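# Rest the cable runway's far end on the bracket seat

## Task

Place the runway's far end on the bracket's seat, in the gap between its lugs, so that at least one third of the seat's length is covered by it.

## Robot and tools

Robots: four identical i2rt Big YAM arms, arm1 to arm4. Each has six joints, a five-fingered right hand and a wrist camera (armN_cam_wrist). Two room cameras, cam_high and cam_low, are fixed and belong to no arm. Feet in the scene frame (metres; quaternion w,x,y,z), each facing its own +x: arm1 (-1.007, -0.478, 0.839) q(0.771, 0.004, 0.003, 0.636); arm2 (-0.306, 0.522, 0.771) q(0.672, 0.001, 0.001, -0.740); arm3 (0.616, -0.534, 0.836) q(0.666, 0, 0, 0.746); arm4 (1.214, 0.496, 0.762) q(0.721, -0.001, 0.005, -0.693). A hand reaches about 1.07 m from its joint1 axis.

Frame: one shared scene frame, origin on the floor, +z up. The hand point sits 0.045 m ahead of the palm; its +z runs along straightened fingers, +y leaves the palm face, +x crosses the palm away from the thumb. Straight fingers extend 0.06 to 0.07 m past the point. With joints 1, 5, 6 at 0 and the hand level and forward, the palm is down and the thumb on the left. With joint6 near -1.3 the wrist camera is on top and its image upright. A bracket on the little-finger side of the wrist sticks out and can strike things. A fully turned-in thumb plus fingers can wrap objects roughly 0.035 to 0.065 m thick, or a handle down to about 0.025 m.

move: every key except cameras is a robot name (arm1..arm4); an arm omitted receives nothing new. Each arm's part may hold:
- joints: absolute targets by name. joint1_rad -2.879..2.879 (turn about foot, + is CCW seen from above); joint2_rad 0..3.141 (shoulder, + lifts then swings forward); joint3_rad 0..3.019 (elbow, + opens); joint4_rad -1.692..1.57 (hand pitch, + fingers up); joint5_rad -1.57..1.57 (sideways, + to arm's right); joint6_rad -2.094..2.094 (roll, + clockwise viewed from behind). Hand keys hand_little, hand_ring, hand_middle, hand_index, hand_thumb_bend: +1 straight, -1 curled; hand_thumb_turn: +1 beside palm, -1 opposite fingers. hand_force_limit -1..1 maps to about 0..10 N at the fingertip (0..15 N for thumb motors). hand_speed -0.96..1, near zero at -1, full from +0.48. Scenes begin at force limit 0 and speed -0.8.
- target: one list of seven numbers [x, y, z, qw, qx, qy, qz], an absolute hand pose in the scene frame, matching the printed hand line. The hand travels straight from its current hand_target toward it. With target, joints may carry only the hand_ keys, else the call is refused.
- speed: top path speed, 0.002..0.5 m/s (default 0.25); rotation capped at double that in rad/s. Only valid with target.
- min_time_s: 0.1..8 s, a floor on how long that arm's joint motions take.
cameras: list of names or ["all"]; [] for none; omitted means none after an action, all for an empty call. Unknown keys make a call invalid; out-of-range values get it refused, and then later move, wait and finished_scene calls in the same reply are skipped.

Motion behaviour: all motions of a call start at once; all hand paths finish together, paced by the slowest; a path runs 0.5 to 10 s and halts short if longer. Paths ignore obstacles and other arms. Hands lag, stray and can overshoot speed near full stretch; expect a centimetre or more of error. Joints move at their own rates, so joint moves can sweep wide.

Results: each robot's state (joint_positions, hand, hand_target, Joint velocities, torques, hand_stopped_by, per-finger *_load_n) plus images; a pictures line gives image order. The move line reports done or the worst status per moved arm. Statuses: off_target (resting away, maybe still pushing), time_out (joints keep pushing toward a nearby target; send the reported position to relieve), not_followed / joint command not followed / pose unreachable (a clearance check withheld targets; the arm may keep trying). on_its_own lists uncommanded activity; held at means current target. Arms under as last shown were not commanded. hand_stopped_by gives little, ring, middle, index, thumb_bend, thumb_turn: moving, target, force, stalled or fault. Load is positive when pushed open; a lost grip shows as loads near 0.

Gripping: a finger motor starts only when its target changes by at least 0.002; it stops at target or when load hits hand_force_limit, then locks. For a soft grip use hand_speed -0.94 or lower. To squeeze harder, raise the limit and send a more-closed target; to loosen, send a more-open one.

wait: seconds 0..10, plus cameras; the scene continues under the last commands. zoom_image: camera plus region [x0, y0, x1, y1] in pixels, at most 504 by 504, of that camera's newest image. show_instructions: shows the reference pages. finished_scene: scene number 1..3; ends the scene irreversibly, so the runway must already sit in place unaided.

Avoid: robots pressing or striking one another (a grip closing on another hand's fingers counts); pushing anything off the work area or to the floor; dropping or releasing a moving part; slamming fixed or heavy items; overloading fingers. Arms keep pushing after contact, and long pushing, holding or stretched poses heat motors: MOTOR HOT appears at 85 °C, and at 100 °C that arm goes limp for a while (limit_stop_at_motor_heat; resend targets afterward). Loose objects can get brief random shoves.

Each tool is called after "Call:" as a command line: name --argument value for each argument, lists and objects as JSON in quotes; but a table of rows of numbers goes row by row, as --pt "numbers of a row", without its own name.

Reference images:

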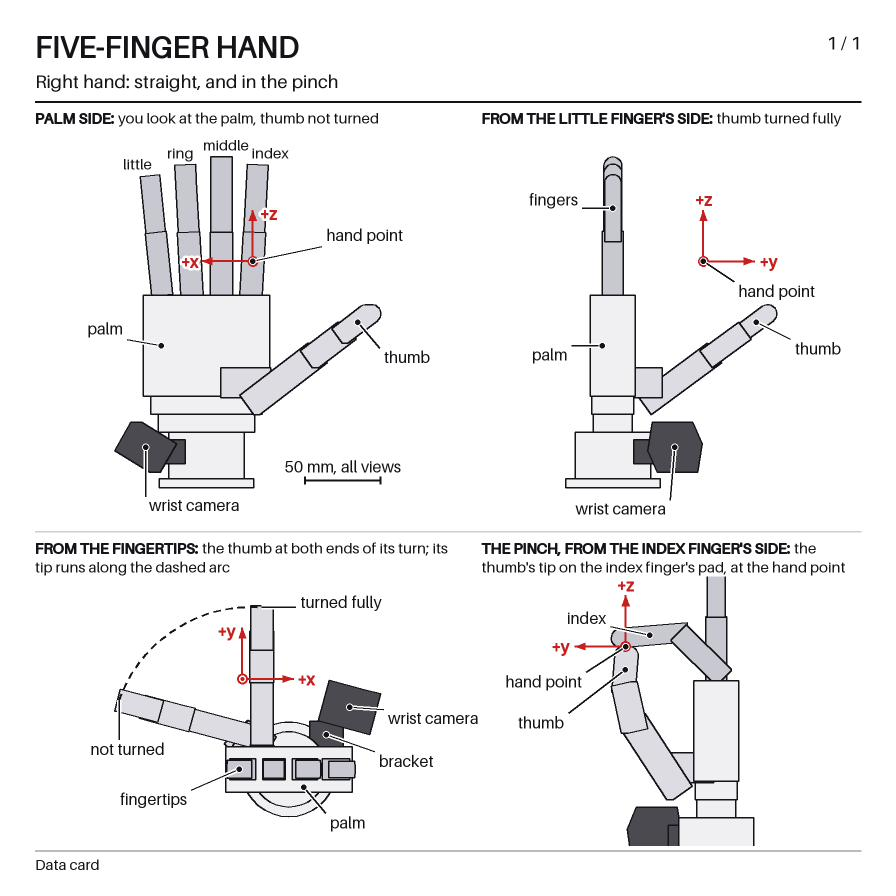

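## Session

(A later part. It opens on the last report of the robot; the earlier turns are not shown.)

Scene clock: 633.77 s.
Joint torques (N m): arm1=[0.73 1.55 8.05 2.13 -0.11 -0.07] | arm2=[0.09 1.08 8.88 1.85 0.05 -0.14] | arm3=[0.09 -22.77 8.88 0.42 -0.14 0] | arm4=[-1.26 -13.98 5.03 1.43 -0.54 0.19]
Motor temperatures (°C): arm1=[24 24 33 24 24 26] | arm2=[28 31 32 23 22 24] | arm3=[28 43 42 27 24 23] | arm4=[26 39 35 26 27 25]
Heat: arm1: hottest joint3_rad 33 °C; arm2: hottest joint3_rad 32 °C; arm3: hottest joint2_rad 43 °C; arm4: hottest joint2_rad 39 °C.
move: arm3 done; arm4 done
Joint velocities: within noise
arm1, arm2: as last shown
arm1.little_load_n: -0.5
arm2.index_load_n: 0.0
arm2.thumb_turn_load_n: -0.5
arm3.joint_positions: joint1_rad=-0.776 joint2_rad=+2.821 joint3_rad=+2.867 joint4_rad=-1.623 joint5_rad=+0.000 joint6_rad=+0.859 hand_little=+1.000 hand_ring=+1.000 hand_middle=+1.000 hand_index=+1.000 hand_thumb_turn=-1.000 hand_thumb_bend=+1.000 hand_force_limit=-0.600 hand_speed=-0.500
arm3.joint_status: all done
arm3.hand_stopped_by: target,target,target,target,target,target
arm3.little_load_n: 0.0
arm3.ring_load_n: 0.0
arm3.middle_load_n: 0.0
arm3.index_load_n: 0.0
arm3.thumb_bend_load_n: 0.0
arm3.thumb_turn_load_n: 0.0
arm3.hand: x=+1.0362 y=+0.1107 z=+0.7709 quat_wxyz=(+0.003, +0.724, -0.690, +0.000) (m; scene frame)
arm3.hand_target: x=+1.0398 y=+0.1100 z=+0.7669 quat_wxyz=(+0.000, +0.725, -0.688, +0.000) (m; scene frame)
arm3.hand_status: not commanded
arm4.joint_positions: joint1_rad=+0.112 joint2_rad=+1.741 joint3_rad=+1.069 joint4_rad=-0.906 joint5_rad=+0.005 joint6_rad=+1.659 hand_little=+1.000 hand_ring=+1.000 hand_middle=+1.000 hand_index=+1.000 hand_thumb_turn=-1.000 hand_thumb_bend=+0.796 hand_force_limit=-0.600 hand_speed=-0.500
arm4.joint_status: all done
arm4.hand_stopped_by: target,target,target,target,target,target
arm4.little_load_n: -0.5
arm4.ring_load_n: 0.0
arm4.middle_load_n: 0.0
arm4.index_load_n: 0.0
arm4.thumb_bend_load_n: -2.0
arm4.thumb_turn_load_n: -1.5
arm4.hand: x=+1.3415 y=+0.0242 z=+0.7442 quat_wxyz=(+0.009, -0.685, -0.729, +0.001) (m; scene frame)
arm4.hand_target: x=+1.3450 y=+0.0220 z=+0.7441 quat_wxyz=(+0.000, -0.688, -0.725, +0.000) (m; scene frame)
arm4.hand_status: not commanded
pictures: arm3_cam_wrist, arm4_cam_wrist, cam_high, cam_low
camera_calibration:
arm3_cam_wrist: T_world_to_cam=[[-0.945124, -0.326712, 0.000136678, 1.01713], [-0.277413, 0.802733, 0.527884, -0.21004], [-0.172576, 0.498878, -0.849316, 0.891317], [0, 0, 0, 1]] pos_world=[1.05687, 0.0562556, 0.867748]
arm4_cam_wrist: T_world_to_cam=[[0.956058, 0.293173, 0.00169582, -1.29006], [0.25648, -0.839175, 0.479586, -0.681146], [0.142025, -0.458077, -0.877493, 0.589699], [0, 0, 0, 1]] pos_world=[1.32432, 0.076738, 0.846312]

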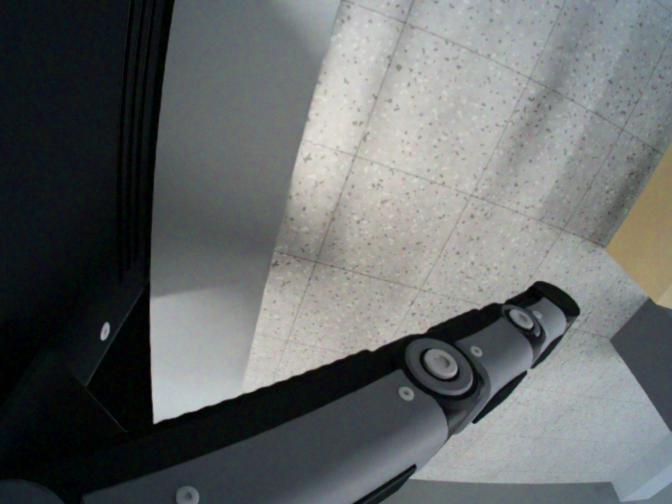

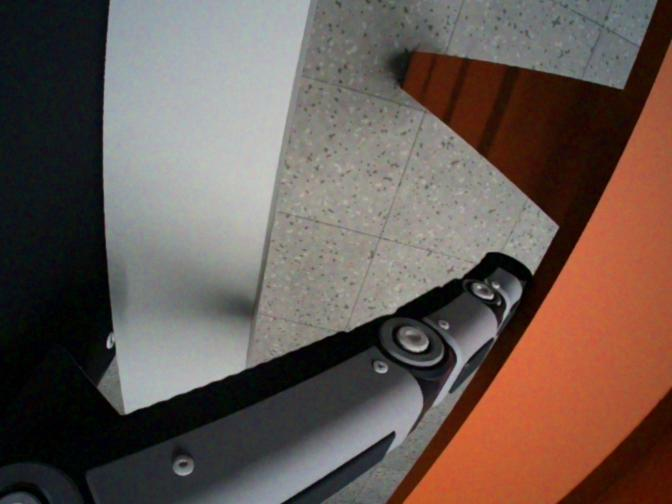

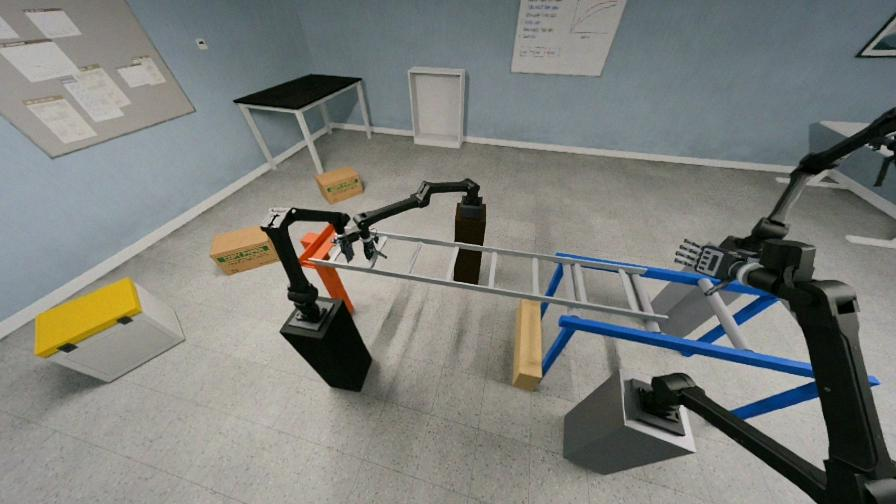

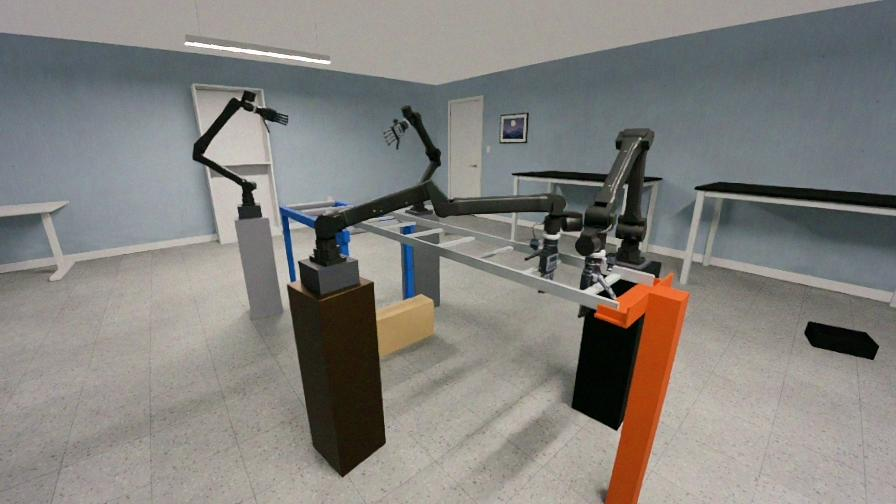

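Call:
move --arm4 '{"target":[1.338,0.022,0.77,0,0.6884,0.7254,0],"speed":0.05}' --arm3 '{"target":[1.045,0.11,0.79,0,0.7254,-0.6884,0],"speed":0.05}' --cameras '["cam_low"]'

Call:
move --arm4 '{"target":[1.32,0.05,0.95,0,0.6884,0.7254,0],"speed":0.12}' --arm3 '{"target":[1.03,0.09,0.93,0,0.7254,-0.6884,0],"speed":0.12}' --cameras '["arm3_cam_wrist","arm4_cam_wrist","cam_high","cam_low"]'

Call:
zoom_image --camera "cam_low" --region '[560, 230, 700, 330]'

Call:
zoom_image --camera "cam_high" --region '[280, 210, 380, 290]'

Scene clock: 646.67 s.
Joint torques (N m): arm1=[0.79 1.49 8.03 2.14 -0.1 -0.08] | arm2=[0.09 1.08 8.87 1.85 0.05 -0.14] | arm3=[-0.44 -22.65 12.63 0.06 -0.19 0.07] | arm4=[-1.96 -13.74 6.72 0.23 -0.2 0.01]
Motor temperatures (°C): arm1=[24 24 33 24 24 26] | arm2=[28 31 32 23 22 24] | arm3=[28 43 41 27 24 23] | arm4=[26 38 34 25 27 25]
Heat: arm1: hottest joint3_rad 33 °C; arm2: hottest joint3_rad 32 °C; arm3: hottest joint2_rad 43 °C; arm4: hottest joint2_rad 38 °C.
move: arm3 off_target; arm4 done
Joint velocities: within noise
arm1, arm2: as last shown
arm1.little_load_n: 0.0
arm2.thumb_turn_load_n: 0.0
arm3.joint_positions: joint1_rad=-0.778 joint2_rad=+2.821 joint3_rad=+2.879 joint4_rad=-1.651 joint5_rad=+0.000 joint6_rad=+0.858 hand_little=+1.000 hand_ring=+1.000 hand_middle=+1.000 hand_index=+1.000 hand_thumb_turn=-1.000 hand_thumb_bend=+1.000 hand_force_limit=-0.600 hand_speed=-0.500
arm3.joint_status: not commanded
arm3.hand_stopped_by: target,target,target,target,target,target
arm3.little_load_n: 0.0
arm3.ring_load_n: 0.0
arm3.middle_load_n: 0.0
arm3.index_load_n: 0.0
arm3.thumb_bend_load_n: 0.0
arm3.thumb_turn_load_n: 0.0
arm3.hand: x=+1.0343 y=+0.1062 z=+0.7757 quat_wxyz=(+0.011, +0.724, -0.690, +0.001) (m; scene frame)
arm3.hand_target: x=+1.0442 y=+0.1090 z=+0.7899 quat_wxyz=(-0.007, +0.724, -0.690, -0.001) (m; scene frame)
arm3.hand_status: off_target (0.018 m and 1.3 deg from the pose sent, 0.021 m and 0.4 deg at the start; a joint's target at an end of its range on 19 of 33 steps)
arm4.joint_positions: joint1_rad=+0.107 joint2_rad=+1.697 joint3_rad=+1.069 joint4_rad=-0.945 joint5_rad=-0.004 joint6_rad=+1.659 hand_little=+1.000 hand_ring=+1.000 hand_middle=+1.000 hand_index=+1.000 hand_thumb_turn=-1.000 hand_thumb_bend=+0.797 hand_force_limit=-0.600 hand_speed=-0.500
arm4.joint_status: not commanded
arm4.hand_stopped_by: target,target,target,target,target,target
arm4.little_load_n: 0.0
arm4.ring_load_n: 0.0
arm4.middle_load_n: 0.0
arm4.index_load_n: 0.0
arm4.thumb_bend_load_n: 0.0
arm4.thumb_turn_load_n: 0.0
arm4.hand: x=+1.3402 y=+0.0284 z=+0.7633 quat_wxyz=(+0.005, -0.687, -0.727, -0.002) (m; scene frame)
arm4.hand_target: x=+1.3381 y=+0.0220 z=+0.7701 quat_wxyz=(+0.000, -0.688, -0.725, +0.000) (m; scene frame)
arm4.hand_status: done (0.010 m and 0.7 deg from the pose sent, 0.026 m and 1.2 deg at the start)
pictures: cam_low

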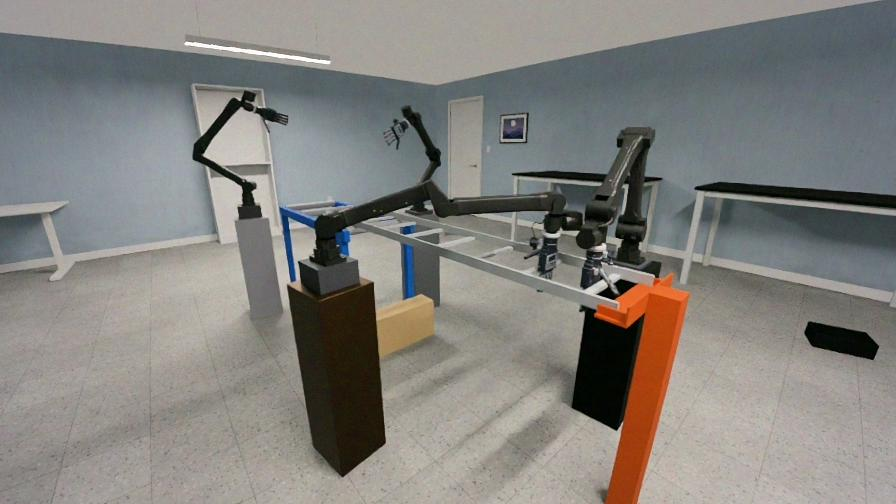

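Scene clock: 649.13 s.
Joint torques (N m): arm1=[0.73 1.61 8.02 2.14 -0.11 -0.07] | arm2=[0.09 1.14 8.87 1.83 0.05 -0.14] | arm3=[-0.56 -24.94 8.72 -0.12 -0.27 0.03] | arm4=[-2.26 -10.58 10.47 0.16 -0.19 -0.11]
Motor temperatures (°C): arm1=[24 24 33 24 24 26] | arm2=[28 31 32 23 22 24] | arm3=[28 43 41 27 24 23] | arm4=[26 38 35 25 27 25]
Heat: arm1: hottest joint3_rad 33 °C; arm2: hottest joint3_rad 32 °C; arm3: hottest joint2_rad 43 °C; arm4: hottest joint2_rad 38 °C.
move: arm3 off_target; arm4 off_target
Joint velocities: within noise
arm1, arm2: as last shown
arm1.ring_load_n: 0.5
arm3.joint_positions: joint1_rad=-0.780 joint2_rad=+2.561 joint3_rad=+2.710 joint4_rad=-1.690 joint5_rad=-0.002 joint6_rad=+0.857 hand_little=+1.000 hand_ring=+1.000 hand_middle=+1.000 hand_index=+1.000 hand_thumb_turn=-1.000 hand_thumb_bend=+1.000 hand_force_limit=-0.600 hand_speed=-0.500
arm3.joint_status: not commanded
arm3.hand_stopped_by: target,target,target,target,target,target
arm3.little_load_n: 0.0
arm3.ring_load_n: 0.0
arm3.middle_load_n: 0.0
arm3.index_load_n: 0.0
arm3.thumb_bend_load_n: 0.0
arm3.thumb_turn_load_n: -0.5
arm3.hand: x=+1.0256 y=+0.0925 z=+0.9061 quat_wxyz=(-0.015, +0.723, -0.691, -0.003) (m; scene frame)
arm3.hand_target: x=+1.0294 y=+0.0894 z=+0.9294 quat_wxyz=(-0.028, +0.722, -0.692, -0.005) (m; scene frame)
arm3.hand_status: off_target (0.024 m and 1.8 deg from the pose sent, 0.155 m and 1.3 deg at the start; a joint's target at an end of its range on 60 of 74 steps)
arm4.joint_positions: joint1_rad=+0.073 joint2_rad=+1.439 joint3_rad=+1.242 joint4_rad=-1.408 joint5_rad=-0.004 joint6_rad=+1.634 hand_little=+1.000 hand_ring=+1.000 hand_middle=+1.000 hand_index=+1.000 hand_thumb_turn=-1.000 hand_thumb_bend=+0.797 hand_force_limit=-0.600 hand_speed=-0.500
arm4.joint_status: not commanded
arm4.hand_stopped_by: target,target,target,target,target,target
arm4.little_load_n: 0.0
arm4.ring_load_n: 0.0
arm4.middle_load_n: 0.0
arm4.index_load_n: 0.0
arm4.thumb_bend_load_n: 0.0
arm4.thumb_turn_load_n: 0.0
arm4.hand: x=+1.3218 y=+0.0653 z=+0.9298 quat_wxyz=(+0.017, -0.690, -0.724, -0.012) (m; scene frame)
arm4.hand_target: x=+1.3199 y=+0.0508 z=+0.9500 quat_wxyz=(+0.000, -0.688, -0.725, +0.000) (m; scene frame)
arm4.hand_status: off_target (0.025 m and 2.4 deg from the pose sent, 0.189 m and 0.7 deg at the start)
pictures: arm3_cam_wrist, arm4_cam_wrist, cam_high, cam_low
camera_calibration:
arm3_cam_wrist: T_world_to_cam=[[-0.945541, -0.324158, -0.0295495, 1.02819], [-0.286951, 0.78726, 0.545785, -0.274807], [-0.153658, 0.524541, -0.837404, 0.980856], [0, 0, 0, 1]] pos_world=[1.04406, 0.0351412, 1.00174]
arm4_cam_wrist: T_world_to_cam=[[0.960091, 0.27926, 0.0154911, -1.30076], [0.241679, -0.856216, 0.456602, -0.68862], [0.140774, -0.434636, -0.889536, 0.785459], [0, 0, 0, 1]] pos_world=[1.3047, 0.115031, 1.03327]

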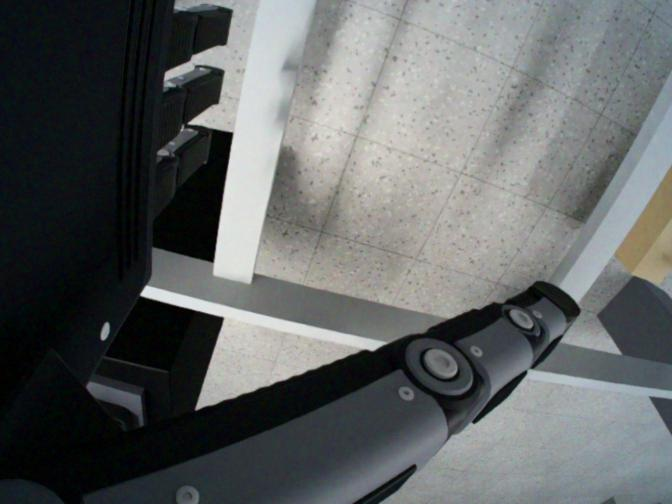

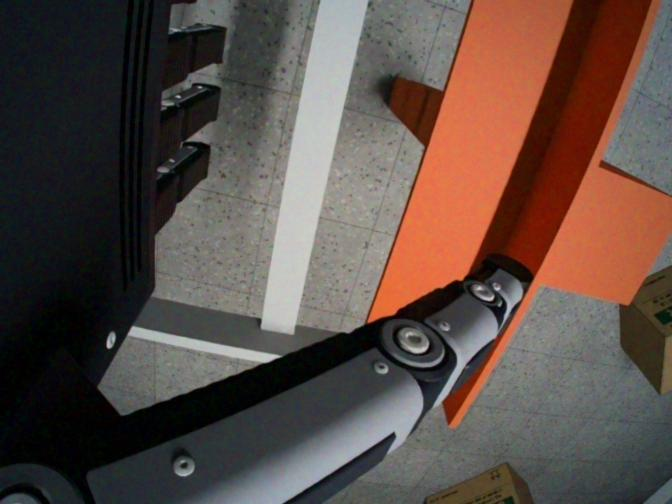

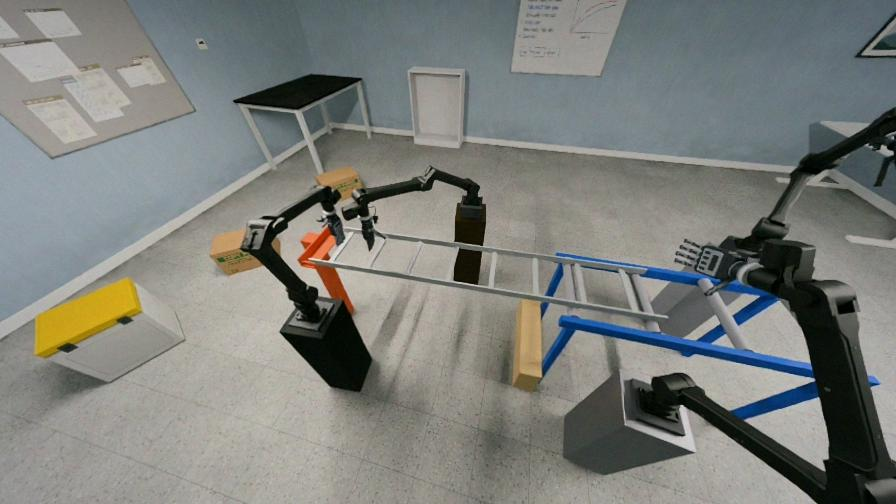

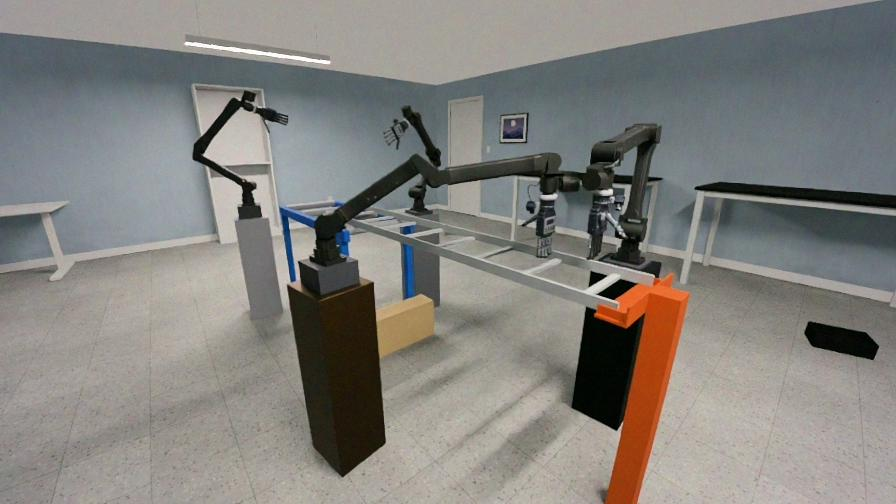

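Scaled by 3.600 from the camera's 896x504 image, which has a finer 1280x720 frame.

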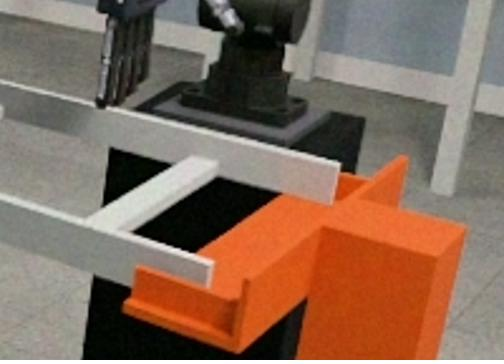

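Scaled by 5.040 from the camera's 896x504 image, which has a finer 1280x720 frame.

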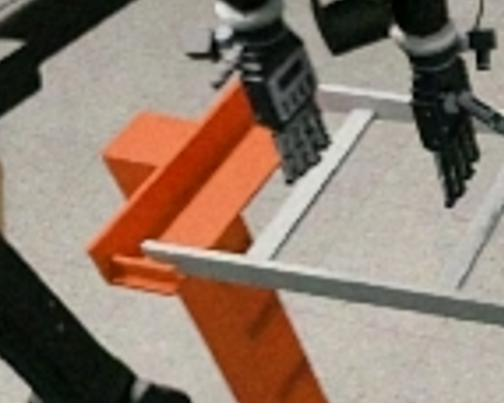

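Call:
finished_scene --scene 1

The scene is finished: the task was done.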